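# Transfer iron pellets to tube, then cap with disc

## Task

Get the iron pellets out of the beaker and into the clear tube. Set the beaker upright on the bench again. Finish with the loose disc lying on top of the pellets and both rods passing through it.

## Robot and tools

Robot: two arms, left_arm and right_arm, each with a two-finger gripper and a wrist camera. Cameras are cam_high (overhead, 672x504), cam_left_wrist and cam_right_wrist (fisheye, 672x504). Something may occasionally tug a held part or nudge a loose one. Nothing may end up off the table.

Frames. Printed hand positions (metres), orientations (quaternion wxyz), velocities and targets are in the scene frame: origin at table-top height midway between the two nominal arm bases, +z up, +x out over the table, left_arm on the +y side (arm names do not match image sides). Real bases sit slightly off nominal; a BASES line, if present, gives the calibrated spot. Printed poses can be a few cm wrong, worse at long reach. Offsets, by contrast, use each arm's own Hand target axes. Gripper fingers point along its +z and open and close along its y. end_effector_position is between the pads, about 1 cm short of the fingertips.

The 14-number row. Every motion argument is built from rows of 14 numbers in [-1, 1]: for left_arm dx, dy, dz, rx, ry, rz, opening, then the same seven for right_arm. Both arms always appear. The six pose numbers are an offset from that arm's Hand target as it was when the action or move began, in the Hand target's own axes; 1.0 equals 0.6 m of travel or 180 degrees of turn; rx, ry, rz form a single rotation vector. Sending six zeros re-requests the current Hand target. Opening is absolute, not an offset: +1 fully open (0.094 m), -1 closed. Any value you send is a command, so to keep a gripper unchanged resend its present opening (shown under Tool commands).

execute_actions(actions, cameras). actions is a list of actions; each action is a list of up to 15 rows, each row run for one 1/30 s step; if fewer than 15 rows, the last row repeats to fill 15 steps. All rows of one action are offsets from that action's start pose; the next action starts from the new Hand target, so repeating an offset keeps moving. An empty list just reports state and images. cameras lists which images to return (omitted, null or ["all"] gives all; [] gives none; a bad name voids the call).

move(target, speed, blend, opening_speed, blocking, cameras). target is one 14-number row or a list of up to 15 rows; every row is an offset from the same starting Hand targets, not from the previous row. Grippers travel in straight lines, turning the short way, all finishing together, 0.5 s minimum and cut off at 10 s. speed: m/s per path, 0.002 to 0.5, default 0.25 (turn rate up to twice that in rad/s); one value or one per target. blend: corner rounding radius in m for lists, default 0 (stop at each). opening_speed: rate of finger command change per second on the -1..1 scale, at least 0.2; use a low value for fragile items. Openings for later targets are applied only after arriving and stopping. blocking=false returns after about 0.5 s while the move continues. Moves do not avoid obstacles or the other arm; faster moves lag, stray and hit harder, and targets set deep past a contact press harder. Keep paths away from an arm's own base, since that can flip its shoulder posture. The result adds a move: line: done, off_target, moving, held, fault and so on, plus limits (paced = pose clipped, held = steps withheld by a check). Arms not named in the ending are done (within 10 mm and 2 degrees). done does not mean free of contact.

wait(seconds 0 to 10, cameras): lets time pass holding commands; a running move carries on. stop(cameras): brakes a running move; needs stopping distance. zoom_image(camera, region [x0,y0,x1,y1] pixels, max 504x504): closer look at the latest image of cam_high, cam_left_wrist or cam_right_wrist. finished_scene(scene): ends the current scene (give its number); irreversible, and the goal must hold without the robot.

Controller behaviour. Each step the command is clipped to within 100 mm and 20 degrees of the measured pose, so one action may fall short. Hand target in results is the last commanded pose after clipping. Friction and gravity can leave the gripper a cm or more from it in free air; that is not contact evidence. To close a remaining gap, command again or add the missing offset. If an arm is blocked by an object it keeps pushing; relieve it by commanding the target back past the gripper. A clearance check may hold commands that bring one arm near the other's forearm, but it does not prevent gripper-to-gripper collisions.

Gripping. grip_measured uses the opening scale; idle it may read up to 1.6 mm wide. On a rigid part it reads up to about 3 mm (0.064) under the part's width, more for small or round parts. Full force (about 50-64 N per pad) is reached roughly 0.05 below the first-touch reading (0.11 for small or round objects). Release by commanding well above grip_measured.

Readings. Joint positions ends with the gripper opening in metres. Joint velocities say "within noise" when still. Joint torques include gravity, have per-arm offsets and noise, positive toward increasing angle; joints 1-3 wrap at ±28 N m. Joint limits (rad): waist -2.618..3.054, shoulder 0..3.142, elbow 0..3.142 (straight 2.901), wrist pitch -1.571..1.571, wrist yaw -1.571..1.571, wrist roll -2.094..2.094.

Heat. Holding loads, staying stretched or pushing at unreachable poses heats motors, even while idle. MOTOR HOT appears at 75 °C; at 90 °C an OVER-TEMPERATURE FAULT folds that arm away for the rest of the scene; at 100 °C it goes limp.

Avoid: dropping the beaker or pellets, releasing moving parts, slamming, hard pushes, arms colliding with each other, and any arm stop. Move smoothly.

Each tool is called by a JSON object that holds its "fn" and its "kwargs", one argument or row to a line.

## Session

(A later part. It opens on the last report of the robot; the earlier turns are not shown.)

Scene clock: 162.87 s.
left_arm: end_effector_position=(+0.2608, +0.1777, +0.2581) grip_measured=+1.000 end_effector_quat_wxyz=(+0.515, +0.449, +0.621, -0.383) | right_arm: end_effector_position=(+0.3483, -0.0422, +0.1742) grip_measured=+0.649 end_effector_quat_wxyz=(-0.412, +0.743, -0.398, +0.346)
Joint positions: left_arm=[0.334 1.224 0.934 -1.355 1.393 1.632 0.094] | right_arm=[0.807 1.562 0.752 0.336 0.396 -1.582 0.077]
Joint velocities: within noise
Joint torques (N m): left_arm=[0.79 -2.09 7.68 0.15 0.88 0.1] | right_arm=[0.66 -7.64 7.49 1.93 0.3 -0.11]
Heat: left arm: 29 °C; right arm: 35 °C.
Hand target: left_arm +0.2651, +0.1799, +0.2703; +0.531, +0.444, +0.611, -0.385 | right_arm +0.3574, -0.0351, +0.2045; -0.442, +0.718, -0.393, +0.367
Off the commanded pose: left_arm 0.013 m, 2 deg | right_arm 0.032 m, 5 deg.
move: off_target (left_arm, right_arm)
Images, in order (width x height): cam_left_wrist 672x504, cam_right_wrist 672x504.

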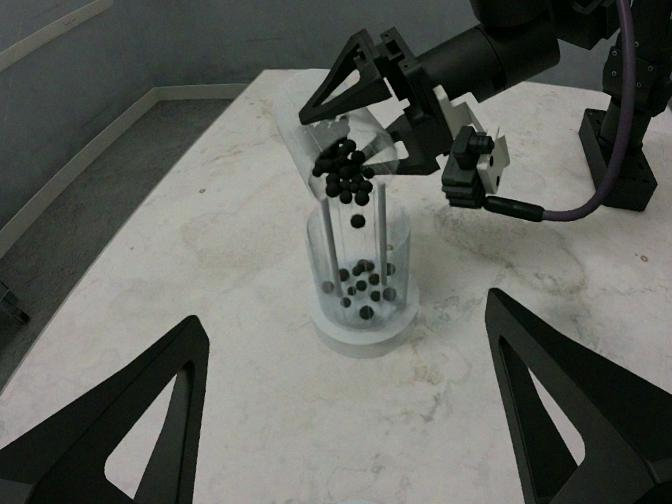

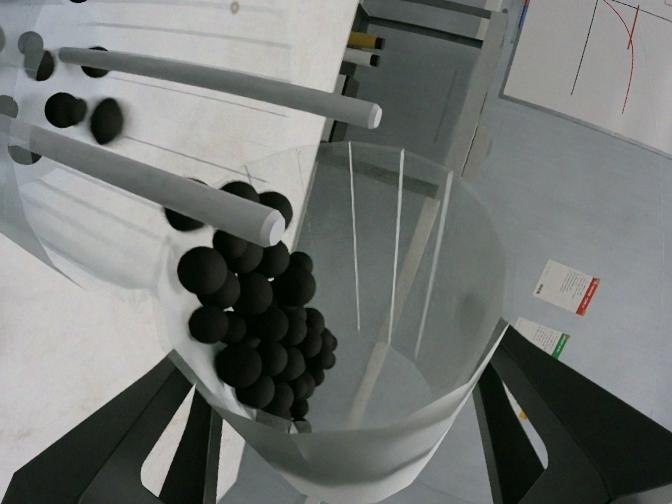

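{"fn": "move", "kwargs": {
  "target": [0, 0, 0, 0, 0, 0, 1, -0.0042, -0.0075, -0.0033, 0.0036, 0.0159, -0.0413, 0.42],
  "speed": 0.03,
  "cameras": ["cam_left_wrist", "cam_right_wrist"]
}}

{"fn": "zoom_image", "kwargs": {
  "camera": "cam_left_wrist",
  "region": [260, 80, 460, 340]
}}

Scene clock: 167.17 s.
left_arm: end_effector_position=(+0.2608, +0.1777, +0.2581) grip_measured=+1.000 end_effector_quat_wxyz=(+0.515, +0.449, +0.621, -0.383) | right_arm: end_effector_position=(+0.3475, -0.0446, +0.1798) grip_measured=+0.649 end_effector_quat_wxyz=(-0.376, +0.757, -0.354, +0.400)
Joint positions: left_arm=[0.334 1.224 0.934 -1.355 1.393 1.632 0.094] | right_arm=[0.837 1.562 0.757 0.339 0.485 -1.72 0.077]
Joint velocities: within noise
Joint torques (N m): left_arm=[0.65 -2.03 7.75 0.14 0.94 0.08] | right_arm=[0.54 -6.68 7.9 1.99 0.28 0]
Heat: left arm: 29 °C; right arm: 35 °C.
Hand target: left_arm +0.2651, +0.1799, +0.2703; +0.531, +0.444, +0.611, -0.385 | right_arm +0.3557, -0.0322, +0.2088; -0.411, +0.730, -0.355, +0.415
Off the commanded pose: left_arm 0.013 m, 2 deg | right_arm 0.033 m, 5 deg.
move: off_target (left_arm, right_arm)
Images, in order (width x height): cam_left_wrist 672x504, cam_right_wrist 672x504.

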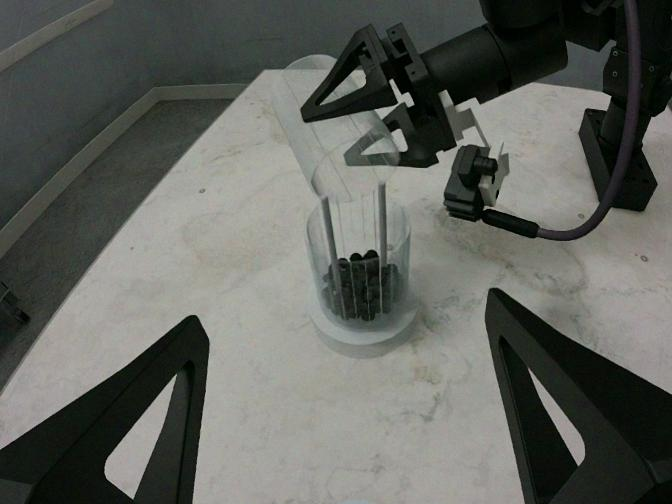

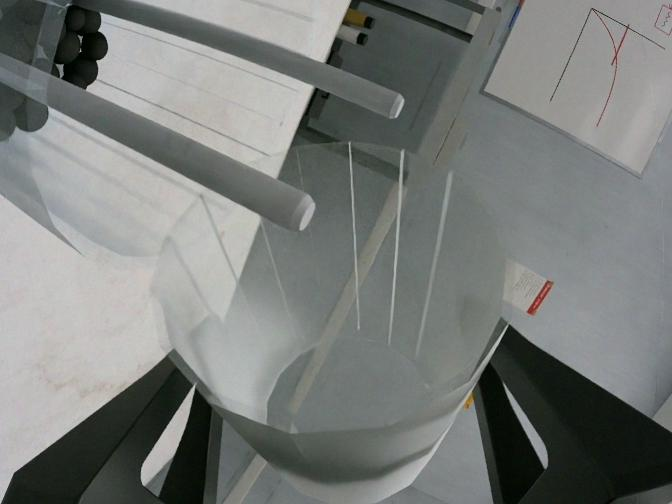

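Scaled by 1.938 from the camera's 672x504 image, which has a finer 960x720 frame.

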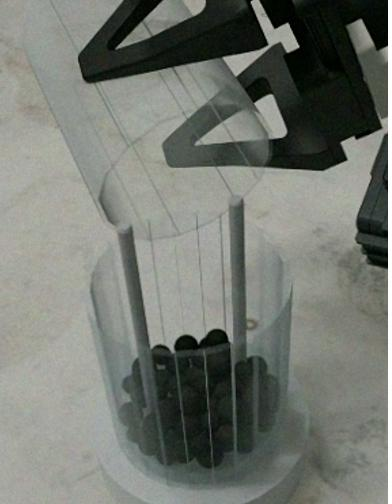

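{"fn": "zoom_image", "kwargs": {
  "camera": "cam_left_wrist",
  "region": [0, 40, 504, 504]
}}

{"fn": "zoom_image", "kwargs": {
  "camera": "cam_right_wrist",
  "region": [140, 120, 540, 504]
}}

{"fn": "zoom_image", "kwargs": {
  "camera": "cam_left_wrist",
  "region": [290, 170, 440, 370]
}}

Scaled by 1.000.

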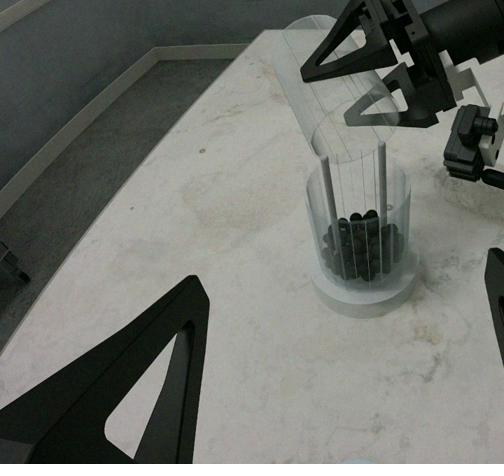

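Scaled by 1.260 from the camera's 672x504 image, which has a finer 960x720 frame.

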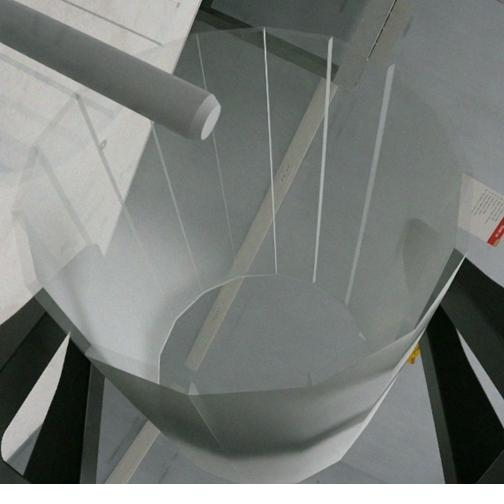

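Scaled by 2.520 from the camera's 672x504 image, which has a finer 960x720 frame.

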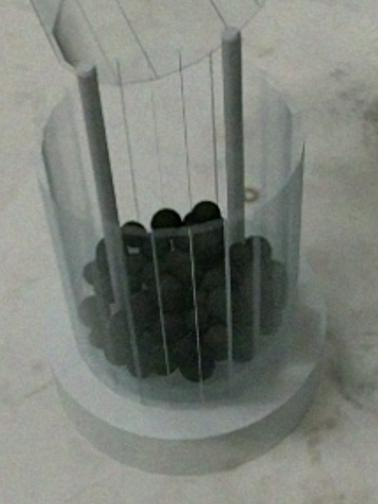

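{"fn": "move", "kwargs": {
  "target": [0, 0, 0, 0, 0, 0, 1, 0.0492, 0.03, 0.0103, -0.0196, -0.0874, 0.2275, 0.42],
  "speed": 0.1
}}

Scene clock: 173.90 s.
left_arm: end_effector_position=(+0.2608, +0.1777, +0.2581) grip_measured=+1.000 end_effector_quat_wxyz=(+0.515, +0.449, +0.621, -0.383) | right_arm: end_effector_position=(+0.3681, -0.0662, +0.1708) grip_measured=+0.648 end_effector_quat_wxyz=(-0.510, +0.646, -0.553, +0.134)
Joint positions: left_arm=[0.334 1.224 0.934 -1.355 1.393 1.632 0.094] | right_arm=[0.575 1.536 0.728 0.347 -0.016 -1.128 0.077]
Joint velocities: within noise
Joint torques (N m): left_arm=[0.79 -2.19 7.88 0.14 0.95 0.06] | right_arm=[-0.5 -10.03 4.55 2.09 -0.08 0.25]
Heat: left arm: 29 °C; right arm: 35 °C.
Hand target: left_arm +0.2651, +0.1799, +0.2703; +0.531, +0.444, +0.611, -0.385 | right_arm +0.3700, -0.0631, +0.2000; -0.552, +0.621, -0.541, +0.133
Off the commanded pose: left_arm 0.013 m, 2 deg | right_arm 0.029 m, 6 deg.
move: off_target (left_arm, right_arm)

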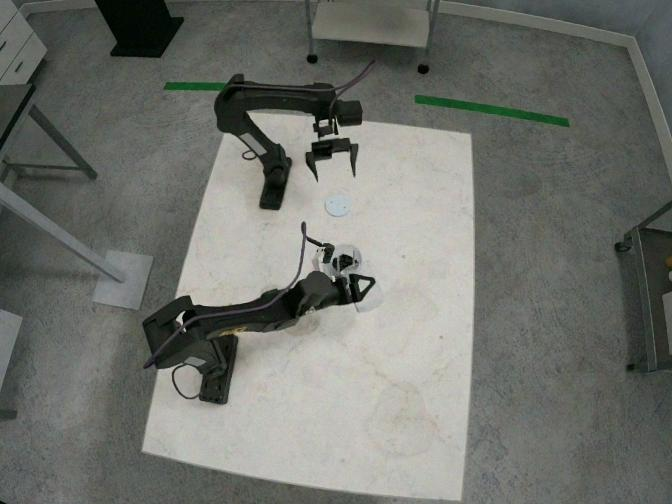

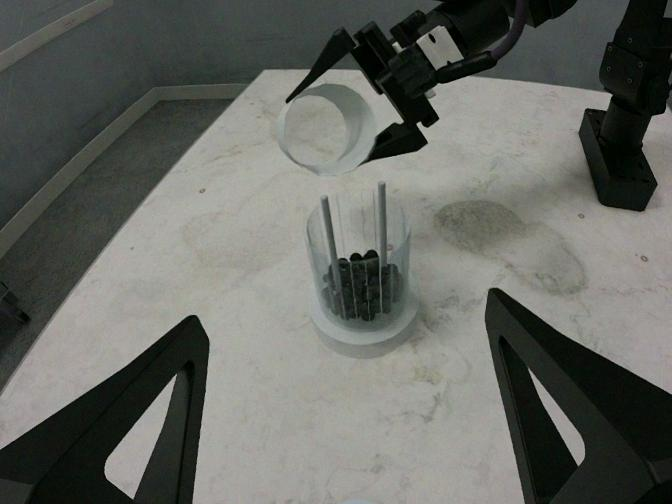

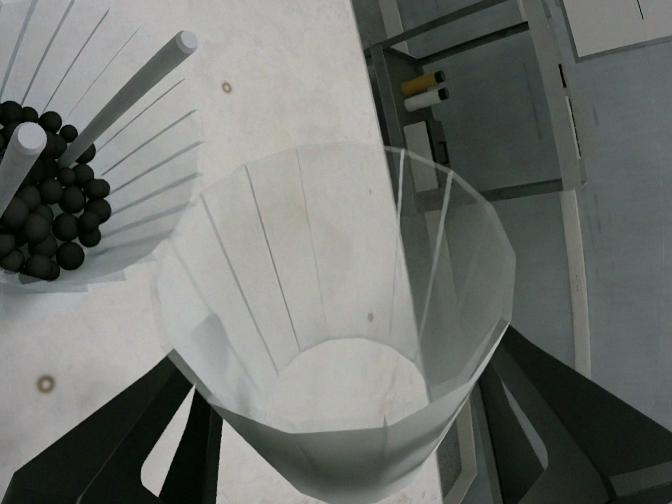

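{"fn": "move", "kwargs": {
  "target": [0, 0, 0, 0, 0, 0, 1, 0.1803, -0.0622, -0.0037, 0.1188, -0.0262, 0.3636, 0.42],
  "speed": 0.12
}}

Scene clock: 181.17 s.
left_arm: end_effector_position=(+0.2608, +0.1777, +0.2581) grip_measured=+1.000 end_effector_quat_wxyz=(+0.515, +0.449, +0.621, -0.383) | right_arm: end_effector_position=(+0.4263, -0.1570, +0.1755) grip_measured=+0.648 end_effector_quat_wxyz=(+0.637, -0.143, +0.749, +0.112)
Joint positions: left_arm=[0.334 1.224 0.934 -1.355 1.393 1.632 0.094] | right_arm=[0.339 1.706 0.557 0.985 -0.01 -0.016 0.077]
Joint velocities: within noise
Joint torques (N m): left_arm=[0.88 -1.99 7.88 0.11 0.88 0.03] | right_arm=[-0.59 -6.01 3.56 2.19 0.1 0.17]
Heat: left arm: 29 °C; right arm: 35 °C.
Hand target: left_arm +0.2651, +0.1799, +0.2703; +0.531, +0.444, +0.611, -0.385 | right_arm +0.4290, -0.1600, +0.1851; +0.656, -0.130, +0.735, +0.116
Off the commanded pose: left_arm 0.013 m, 2 deg | right_arm 0.010 m, 3 deg.
move: off_target (left_arm, right_arm)

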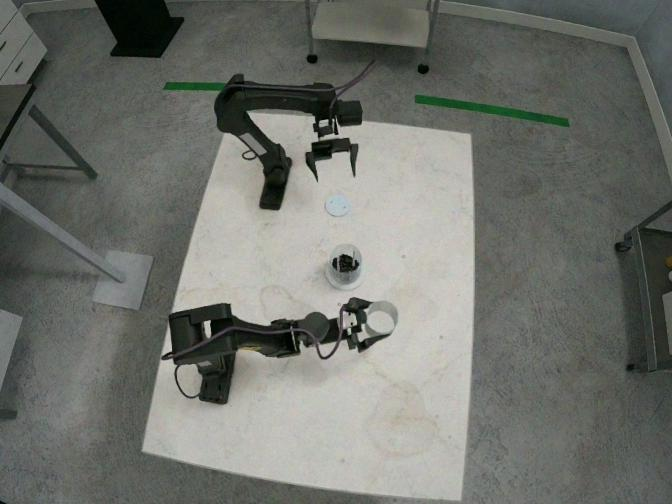

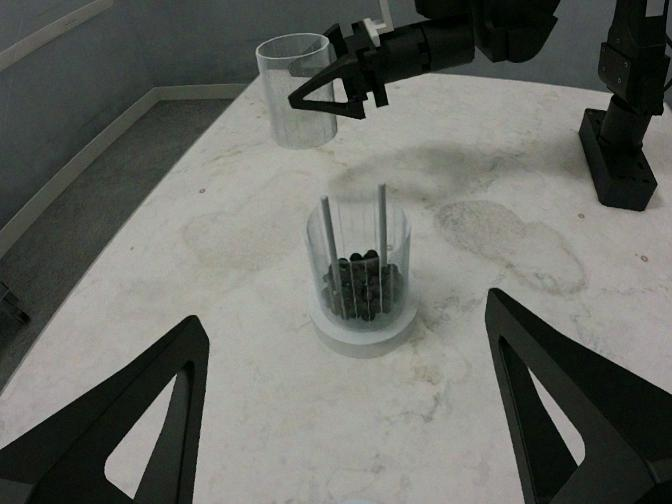

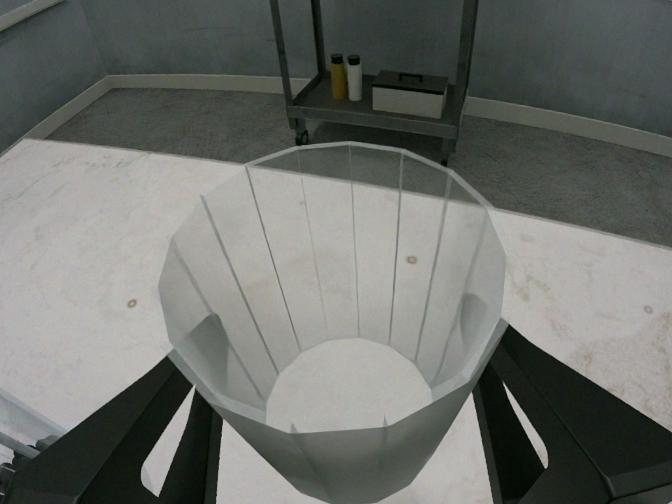

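{"fn": "move", "kwargs": {
  "target": [0, 0, 0, 0, 0, 0, 1, 0.1625, 0, 0.0187, 0, 0.0056, 0, 0.42],
  "speed": 0.1,
  "cameras": ["cam_left_wrist"]
}}

{"fn": "zoom_image", "kwargs": {
  "camera": "cam_left_wrist",
  "region": [230, 40, 450, 240]
}}

Scene clock: 183.90 s.
left_arm: end_effector_position=(+0.2608, +0.1777, +0.2581) grip_measured=+1.000 end_effector_quat_wxyz=(+0.515, +0.449, +0.621, -0.383) | right_arm: end_effector_position=(+0.4232, -0.1581, +0.0748) grip_measured=+0.648 end_effector_quat_wxyz=(+0.627, -0.144, +0.758, +0.110)
Joint positions: left_arm=[0.334 1.224 0.934 -1.355 1.393 1.632 0.094] | right_arm=[0.339 2.171 0.517 1.462 -0.01 -0.016 0.077]
Joint velocities: within noise
Joint torques (N m): left_arm=[0.64 -2.33 7.9 0.12 0.94 0.08] | right_arm=[-0.57 -7.1 2.55 2.2 0.11 0.15]
Heat: left arm: 29 °C; right arm: 35 °C.
Hand target: left_arm +0.2651, +0.1799, +0.2703; +0.531, +0.444, +0.611, -0.385 | right_arm +0.4291, -0.1599, +0.0869; +0.649, -0.131, +0.740, +0.115
Off the commanded pose: left_arm 0.013 m, 2 deg | right_arm 0.014 m, 4 deg.
move: off_target (left_arm, right_arm)
Images, in order (width x height): cam_left_wrist 672x504.

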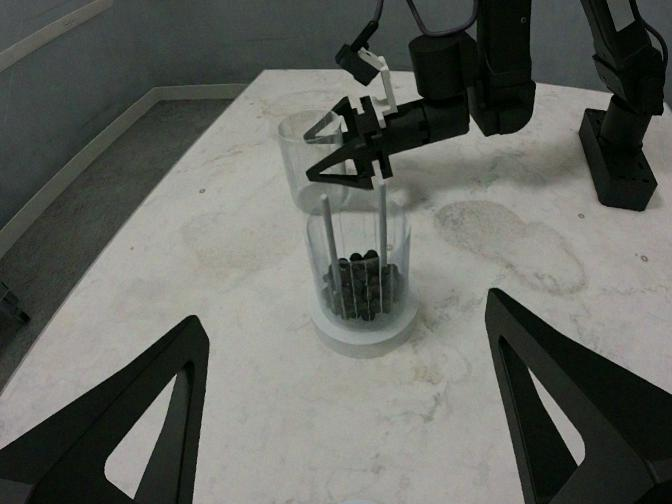

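Scaled by 2.291 from the camera's 672x504 image, which has a finer 960x720 frame.

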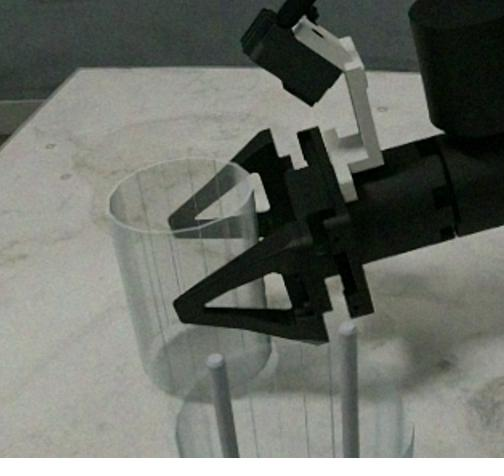

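{"fn": "move", "kwargs": {
  "target": [0, 0, 0, 0, 0, 0, 1, 0.0115, 0, 0.0013, 0, 0, 0, 0.42],
  "speed": 0.04,
  "cameras": ["cam_left_wrist"]
}}

Scene clock: 185.33 s.
left_arm: end_effector_position=(+0.2608, +0.1777, +0.2581) grip_measured=+1.000 end_effector_quat_wxyz=(+0.515, +0.450, +0.621, -0.383) | right_arm: end_effector_position=(+0.4219, -0.1586, +0.0671) grip_measured=+0.648 end_effector_quat_wxyz=(+0.626, -0.144, +0.759, +0.110)
Joint positions: left_arm=[0.334 1.224 0.934 -1.355 1.393 1.633 0.094] | right_arm=[0.339 2.207 0.517 1.496 -0.01 -0.016 0.077]
Joint velocities: within noise
Joint torques (N m): left_arm=[0.59 -2 7.8 0.07 0.87 0.06] | right_arm=[-0.59 -7.23 2.69 2.21 0.07 0.18]
Heat: left arm: 29 °C; right arm: 35 °C.
Hand target: left_arm +0.2651, +0.1799, +0.2703; +0.531, +0.444, +0.611, -0.385 | right_arm +0.4290, -0.1599, +0.0800; +0.649, -0.131, +0.740, +0.115
Off the commanded pose: left_arm 0.013 m, 2 deg | right_arm 0.015 m, 4 deg.
joint sent to its limit (right arm) — joint 4 (wrist pitch), upper limit. The joint targets are off in position, not in orientation.
move: off_target (left_arm, right_arm)
Images, in order (width x height): cam_left_wrist 672x504.

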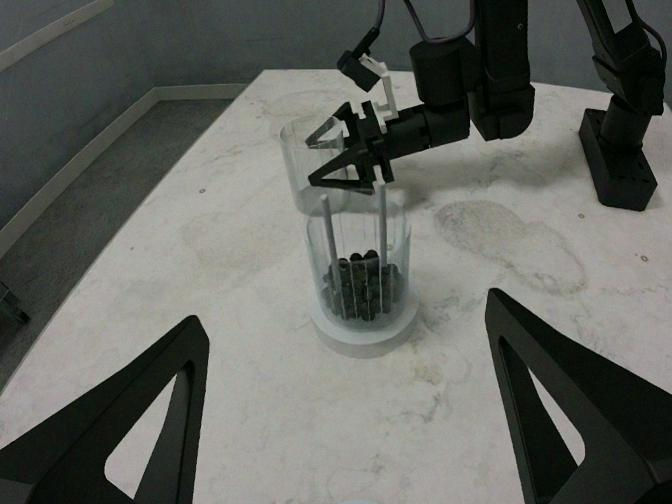

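{"fn": "move", "kwargs": {
  "target": [0, 0, 0, 0, 0, 0, 1, 0.01, 0, 0.0011, 0, 0.0111, 0, 0.42],
  "speed": 0.04,
  "cameras": ["cam_left_wrist", "cam_right_wrist"]
}}

{"fn": "zoom_image", "kwargs": {
  "camera": "cam_left_wrist",
  "region": [230, 40, 450, 240]
}}

Scene clock: 186.63 s.
left_arm: end_effector_position=(+0.2608, +0.1777, +0.2581) grip_measured=+1.000 end_effector_quat_wxyz=(+0.515, +0.450, +0.621, -0.383) | right_arm: end_effector_position=(+0.4219, -0.1586, +0.0671) grip_measured=+0.648 end_effector_quat_wxyz=(+0.626, -0.144, +0.759, +0.110)
Joint positions: left_arm=[0.334 1.224 0.934 -1.355 1.393 1.633 0.094] | right_arm=[0.339 2.207 0.517 1.496 -0.01 -0.016 0.077]
Joint velocities: within noise
Joint torques (N m): left_arm=[0.76 -2.14 7.97 0.15 0.88 0.04] | right_arm=[-0.57 -8.03 2.92 1.76 0.08 0.17]
Heat: left arm: 29 °C; right arm: 35 °C.
Hand target: left_arm +0.2651, +0.1799, +0.2703; +0.531, +0.444, +0.611, -0.385 | right_arm +0.4289, -0.1600, +0.0739; +0.636, -0.133, +0.752, +0.113
Off the commanded pose: left_arm 0.013 m, 2 deg | right_arm 0.010 m, 2 deg.
move: off_target (left_arm)
Images, in order (width x height): cam_left_wrist 672x504, cam_right_wrist 672x504.

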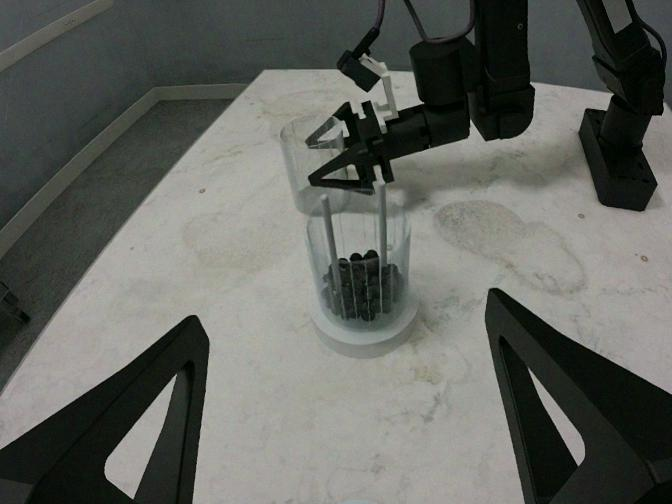

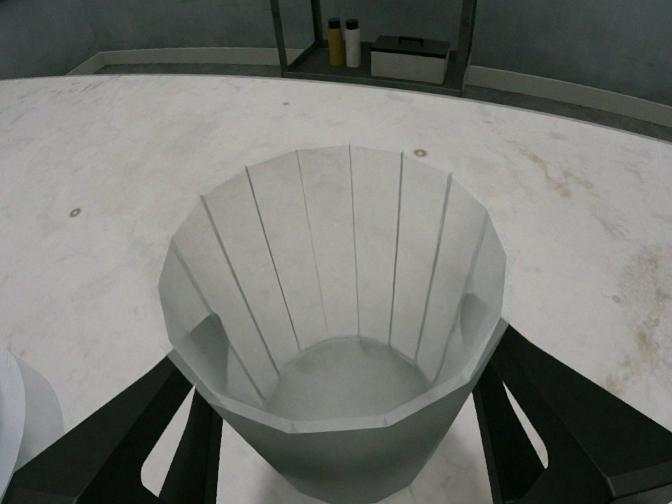

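Scaled by 2.291 from the camera's 672x504 image, which has a finer 960x720 frame.

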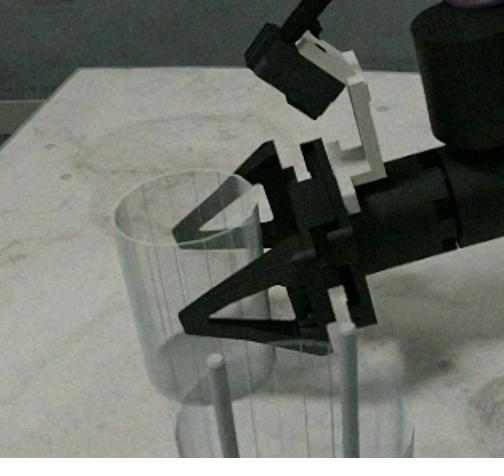

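{"fn": "move", "kwargs": {
  "target": [0, 0, 0, 0, 0, 0, 1, 0.01, 0, 0.0011, 0, 0.0056, 0, 0.42],
  "speed": 0.04,
  "cameras": ["cam_left_wrist"]
}}

Scene clock: 187.97 s.
left_arm: end_effector_position=(+0.2608, +0.1777, +0.2581) grip_measured=+1.000 end_effector_quat_wxyz=(+0.515, +0.450, +0.621, -0.383) | right_arm: end_effector_position=(+0.4219, -0.1586, +0.0671) grip_measured=+0.648 end_effector_quat_wxyz=(+0.626, -0.144, +0.759, +0.110)
Joint positions: left_arm=[0.334 1.224 0.934 -1.355 1.393 1.633 0.094] | right_arm=[0.339 2.207 0.517 1.496 -0.01 -0.016 0.077]
Joint velocities: within noise
Joint torques (N m): left_arm=[0.69 -2.24 7.68 0.11 0.94 0.03] | right_arm=[-0.49 -7.19 3.36 1.68 0.09 0.15]
Heat: left arm: 29 °C; right arm: 34 °C.
Hand target: left_arm +0.2651, +0.1799, +0.2703; +0.531, +0.444, +0.611, -0.385 | right_arm +0.4286, -0.1601, +0.0679; +0.630, -0.134, +0.757, +0.111
Off the commanded pose: left_arm 0.013 m, 2 deg | right_arm 0.007 m, 1 deg.
move: off_target (left_arm)
Images, in order (width x height): cam_left_wrist 672x504.

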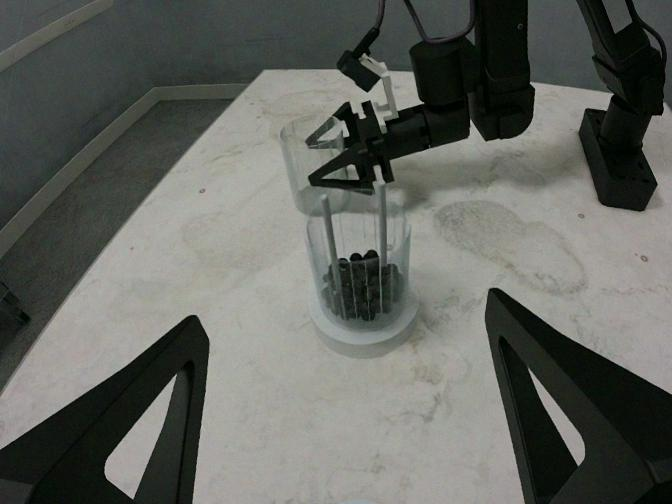

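{"fn": "move", "kwargs": {
  "target": [0, 0, 0, 0, 0, 0, 1, 0, 0, 0, 0, 0, 0, 1],
  "opening_speed": 0.4,
  "cameras": ["cam_left_wrist", "cam_right_wrist"]
}}

Scene clock: 190.33 s.
left_arm: end_effector_position=(+0.2608, +0.1777, +0.2581) grip_measured=+1.000 end_effector_quat_wxyz=(+0.515, +0.450, +0.621, -0.383) | right_arm: end_effector_position=(+0.4220, -0.1589, +0.0671) grip_measured=+0.998 end_effector_quat_wxyz=(+0.626, -0.143, +0.759, +0.110)
Joint positions: left_arm=[0.334 1.224 0.934 -1.355 1.393 1.633 0.094] | right_arm=[0.339 2.207 0.517 1.496 -0.009 -0.014 0.094]
Joint velocities: within noise
Joint torques (N m): left_arm=[0.75 -2.03 7.61 0.1 0.89 0.03] | right_arm=[-0.58 -7.23 3.33 1.69 0.09 0.17]
Heat: left arm: 29 °C; right arm: 34 °C.
Hand target: left_arm +0.2651, +0.1799, +0.2703; +0.531, +0.444, +0.611, -0.385 | right_arm +0.4286, -0.1601, +0.0679; +0.630, -0.134, +0.757, +0.111
Off the commanded pose: left_arm 0.013 m, 2 deg | right_arm 0.007 m, 1 deg.
move: off_target (left_arm)
Images, in order (width x height): cam_left_wrist 672x504, cam_right_wrist 672x504.

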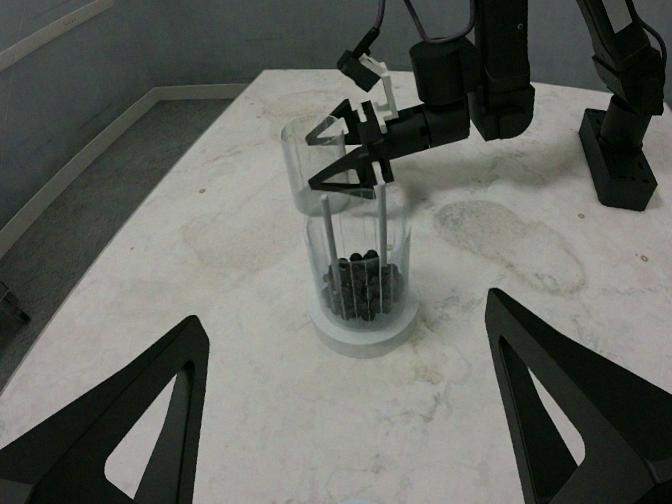

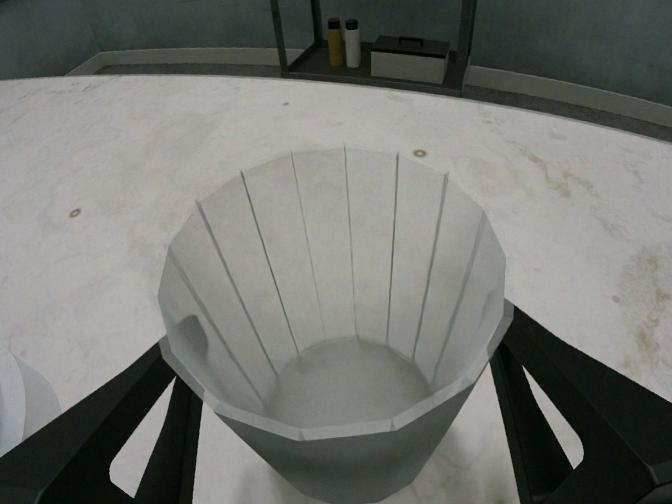

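{"fn": "move", "kwargs": {
  "target": [0, 0, 0, 0, 0, 0, 1, -0.065, 0, -0.163, 0, 0.0778, 0, 1],
  "speed": 0.1,
  "cameras": ["cam_left_wrist", "cam_right_wrist"]
}}

Scene clock: 193.80 s.
left_arm: end_effector_position=(+0.2608, +0.1777, +0.2581) grip_measured=+1.000 end_effector_quat_wxyz=(+0.515, +0.450, +0.621, -0.383) | right_arm: end_effector_position=(+0.3419, -0.1883, +0.1162) grip_measured=+0.998 end_effector_quat_wxyz=(+0.528, -0.156, +0.830, +0.094)
Joint positions: left_arm=[0.334 1.224 0.934 -1.355 1.393 1.633 0.094] | right_arm=[0.339 1.408 0.304 0.665 -0.009 -0.014 0.094]
Joint velocities: within noise
Joint torques (N m): left_arm=[0.58 -1.89 7.98 0.11 0.92 0.08] | right_arm=[-0.77 -5.89 5.07 1.37 0.06 0.12]
Heat: left arm: 29 °C; right arm: 34 °C.
Hand target: left_arm +0.2651, +0.1799, +0.2703; +0.531, +0.444, +0.611, -0.385 | right_arm +0.3449, -0.1906, +0.1241; +0.533, -0.146, +0.828, +0.094
Off the commanded pose: left_arm 0.013 m, 2 deg | right_arm 0.009 m, 1 deg.
move: off_target (left_arm)
Images, in order (width x height): cam_left_wrist 672x504, cam_right_wrist 672x504.

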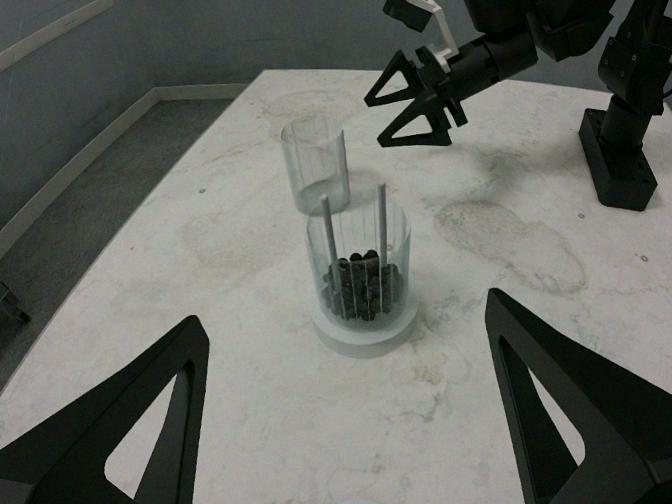

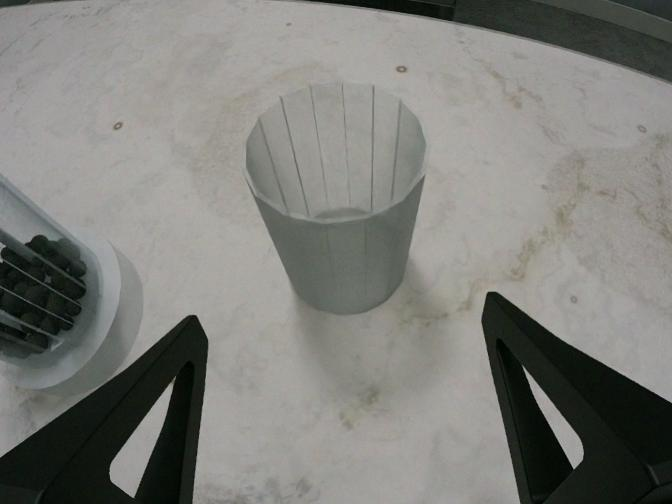

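{"fn": "move", "kwargs": {
  "target": [0.2248, 0.0052, -0.062, 0.0719, 0.2868, 0.0481, 1, -0.191, 0.073, -0.2075, -0.2783, -0.085, -0.081, 1],
  "speed": 0.15
}}

Scene clock: 213.50 s.
left_arm: end_effector_position=(+0.2484, +0.2352, +0.1428) grip_measured=+1.000 end_effector_quat_wxyz=(+0.186, +0.670, +0.697, -0.176) | right_arm: end_effector_position=(+0.2672, -0.1703, +0.2679) grip_measured=+0.998 end_effector_quat_wxyz=(+0.525, -0.435, +0.622, +0.385)
Joint positions: left_arm=[0.179 1.339 1.048 -1.344 0.514 1.712 0.094] | right_arm=[-0.114 1.137 0.665 -0.129 -1.299 -0.56 0.094]
Joint velocities: within noise
Joint torques (N m): left_arm=[-0.77 -3.19 5.52 0.37 0.3 -0.16] | right_arm=[-0.7 -2.51 7.9 0.91 -0.56 -0.1]
Heat: left arm: 29 °C; right arm: 34 °C.
Hand target: left_arm +0.2509, +0.2339, +0.1419; +0.188, +0.665, +0.700, -0.179 | right_arm +0.2682, -0.1721, +0.2800; +0.530, -0.444, +0.611, +0.386
Off the commanded pose: left_arm 0.003 m, 1 deg | right_arm 0.012 m, 2 deg.
move: off_target (right_arm)

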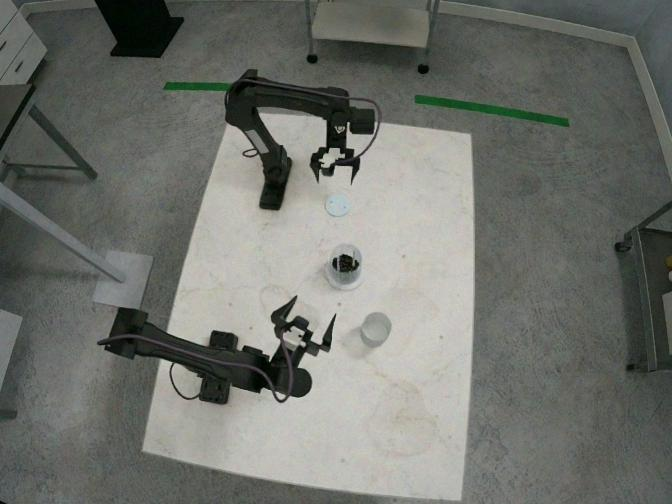

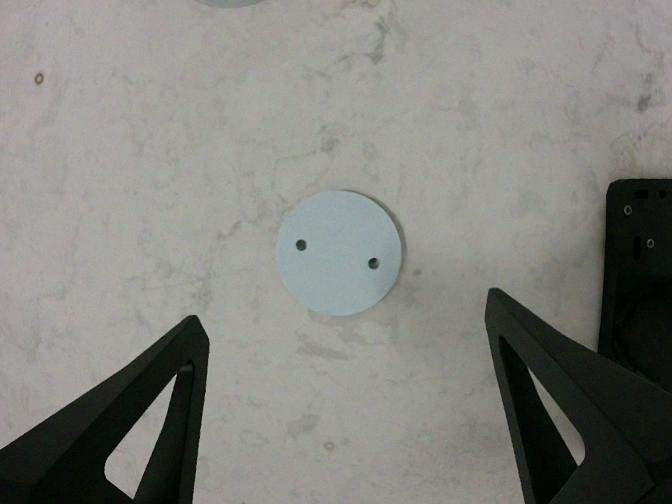

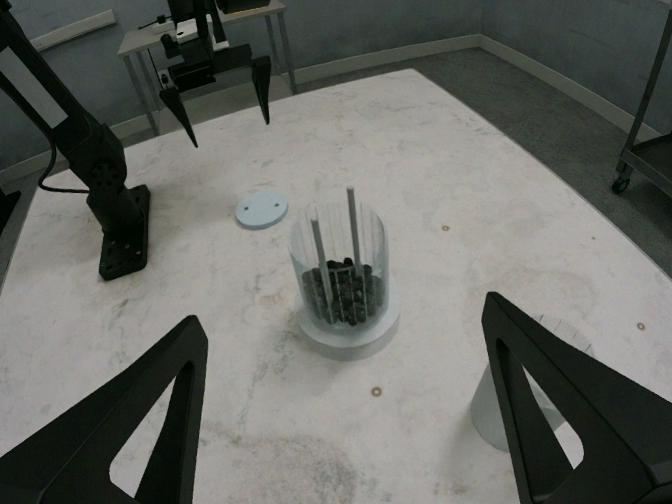

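{"fn": "zoom_image", "kwargs": {
  "camera": "cam_left_wrist",
  "region": [260, 170, 420, 330]
}}

{"fn": "zoom_image", "kwargs": {
  "camera": "cam_right_wrist",
  "region": [230, 160, 430, 370]
}}

{"fn": "zoom_image", "kwargs": {
  "camera": "cam_left_wrist",
  "region": [100, 260, 280, 440]
}}

Scaled by 3.150 from the camera's 672x504 image, which has a finer 960x720 frame.

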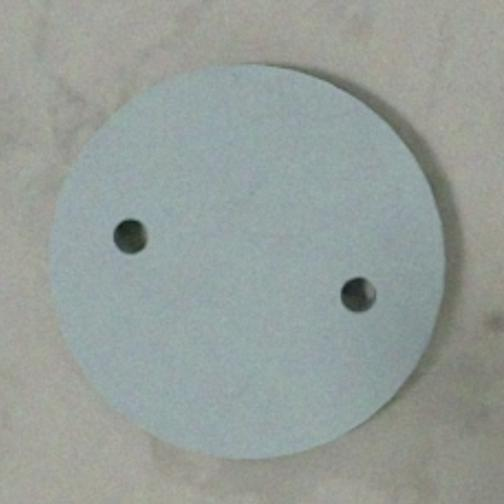

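Scaled by 2.400 from the camera's 672x504 image, which has a finer 960x720 frame.

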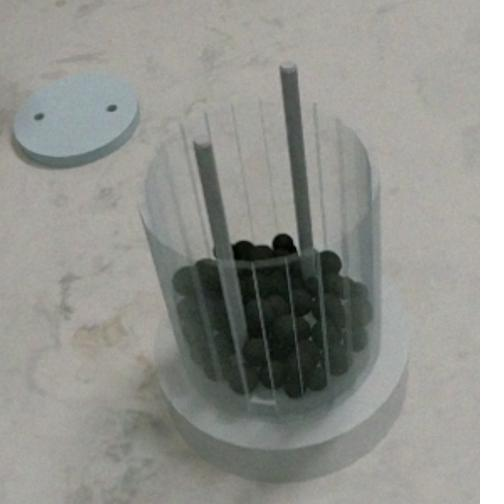

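Scaled by 2.800 from the camera's 672x504 image, which has a finer 960x720 frame.

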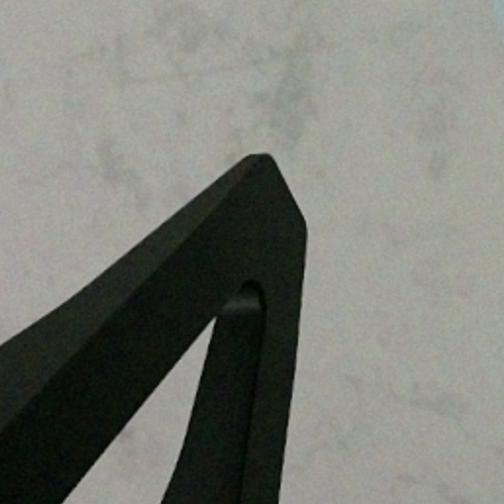

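{"fn": "move", "kwargs": {
  "target": [0.0653, 0.013, 0.1353, 0, 0, 0, 1, 0, 0, 0, 0, 0, 0, 1],
  "speed": 0.1,
  "cameras": ["cam_left_wrist", "cam_right_wrist"]
}}

{"fn": "zoom_image", "kwargs": {
  "camera": "cam_left_wrist",
  "region": [220, 180, 480, 440]
}}

Scene clock: 218.10 s.
left_arm: end_effector_position=(+0.2576, +0.2313, +0.0535) grip_measured=+1.000 end_effector_quat_wxyz=(+0.186, +0.667, +0.700, -0.174) | right_arm: end_effector_position=(+0.2665, -0.1702, +0.2669) grip_measured=+0.998 end_effector_quat_wxyz=(+0.523, -0.435, +0.623, +0.386)
Joint positions: left_arm=[0.153 1.454 0.775 -0.936 0.514 1.672 0.094] | right_arm=[-0.114 1.137 0.665 -0.139 -1.299 -0.568 0.094]
Joint velocities: within noise
Joint torques (N m): left_arm=[-0.72 -3.44 5.09 0.48 0.39 -0.13] | right_arm=[-0.58 -2.4 8.17 0.87 -0.55 -0.14]
Heat: left arm: 29 °C; right arm: 33 °C.
Hand target: left_arm +0.2590, +0.2276, +0.0520; +0.188, +0.665, +0.700, -0.179 | right_arm +0.2682, -0.1721, +0.2800; +0.530, -0.444, +0.611, +0.386
Off the commanded pose: left_arm 0.004 m, 1 deg | right_arm 0.013 m, 2 deg.
move: off_target (right_arm)
Images, in order (width x height): cam_left_wrist 672x504, cam_right_wrist 672x504.

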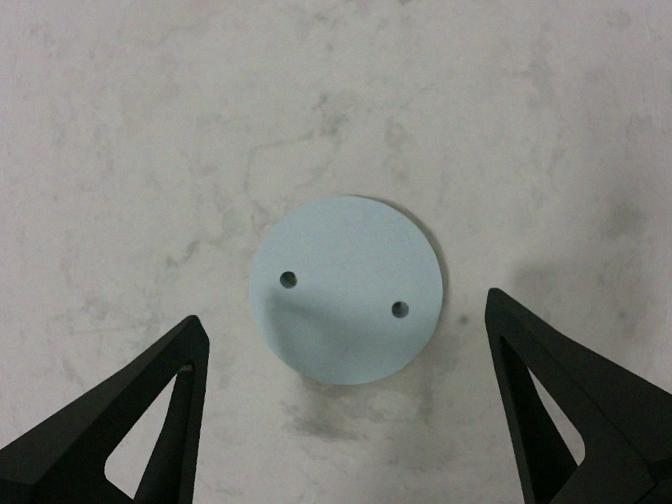

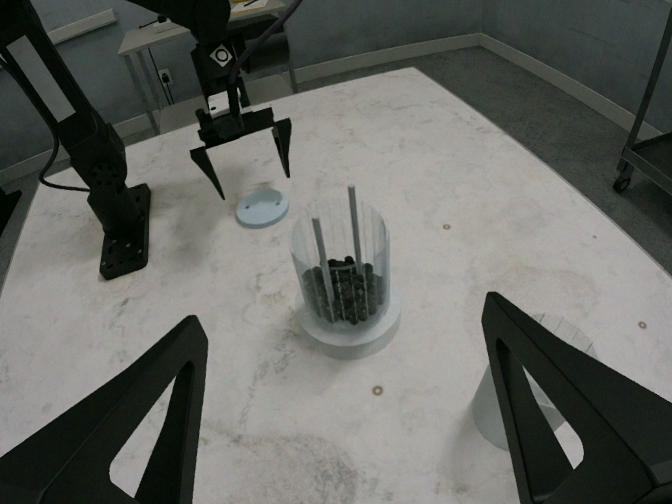

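Scaled by 1.938 from the camera's 672x504 image, which has a finer 960x720 frame.

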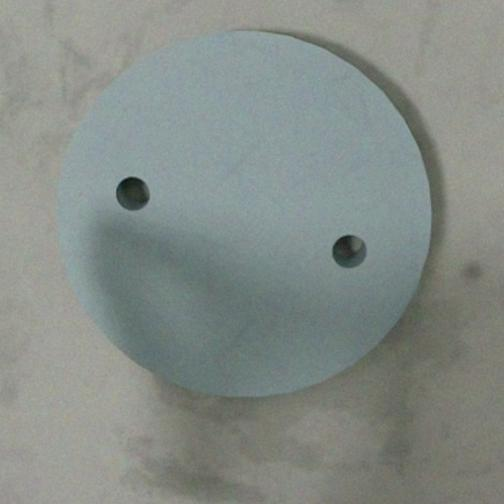

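{"fn": "move", "kwargs": {
  "target": [0.0223, 0.0018, 0.0477, 0, 0, 0, 1, 0, 0, 0, 0, 0, 0, 1],
  "speed": 0.06,
  "cameras": ["cam_left_wrist", "cam_right_wrist"]
}}

{"fn": "zoom_image", "kwargs": {
  "camera": "cam_left_wrist",
  "region": [190, 180, 510, 500]
}}

{"fn": "zoom_image", "kwargs": {
  "camera": "cam_right_wrist",
  "region": [170, 90, 330, 250]
}}

Scene clock: 221.47 s.
left_arm: end_effector_position=(+0.2594, +0.2286, +0.0223) grip_measured=+1.000 end_effector_quat_wxyz=(+0.187, +0.668, +0.700, -0.173) | right_arm: end_effector_position=(+0.2665, -0.1702, +0.2669) grip_measured=+0.998 end_effector_quat_wxyz=(+0.524, -0.436, +0.622, +0.386)
Joint positions: left_arm=[0.139 1.526 0.698 -0.778 0.514 1.656 0.094] | right_arm=[-0.114 1.137 0.665 -0.139 -1.299 -0.57 0.094]
Joint velocities: within noise
Joint torques (N m): left_arm=[-0.58 -3.88 4.42 0.48 0.34 -0.1] | right_arm=[-0.65 -2.41 8.24 0.9 -0.54 -0.1]
Heat: left arm: 28 °C; right arm: 33 °C.
Hand target: left_arm +0.2602, +0.2249, +0.0206; +0.188, +0.665, +0.700, -0.179 | right_arm +0.2682, -0.1721, +0.2800; +0.530, -0.444, +0.611, +0.386
Off the commanded pose: left_arm 0.004 m, 1 deg | right_arm 0.013 m, 2 deg.
move: off_target (right_arm)
Images, in order (width x height): cam_left_wrist 672x504, cam_right_wrist 672x504.

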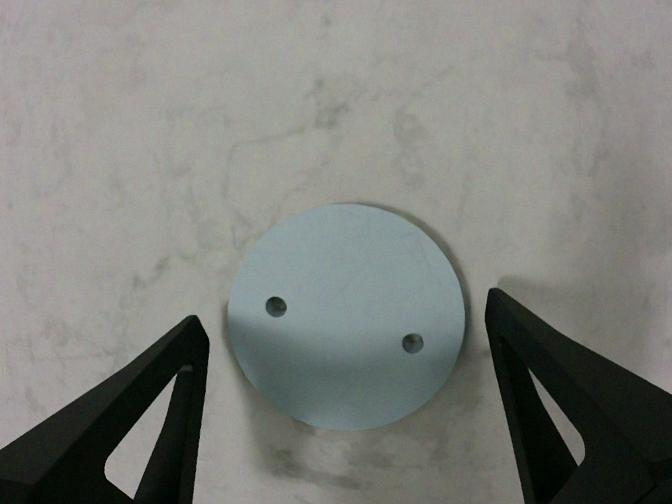

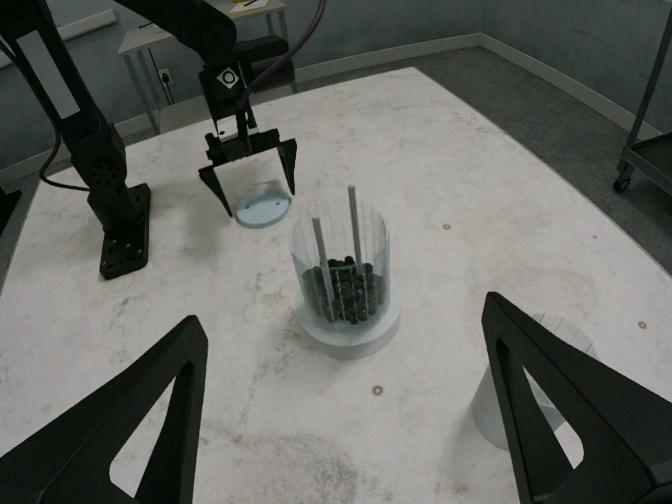

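Scaled by 1.575 from the camera's 672x504 image, which has a finer 960x720 frame.

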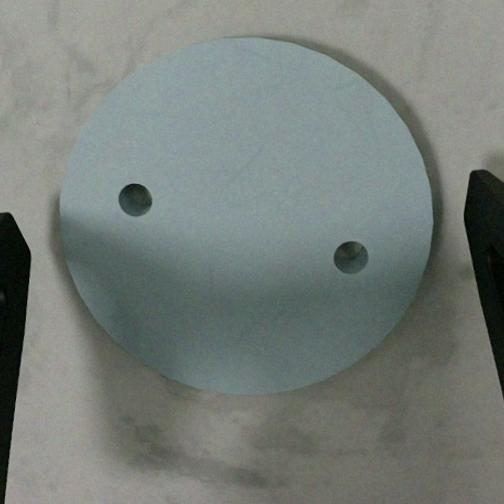

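Scaled by 3.150 from the camera's 672x504 image, which has a finer 960x720 frame.

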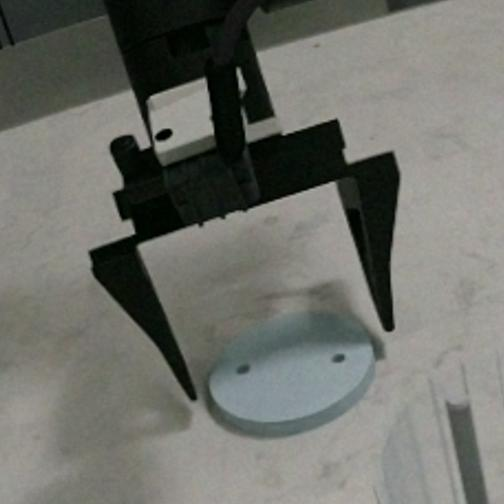

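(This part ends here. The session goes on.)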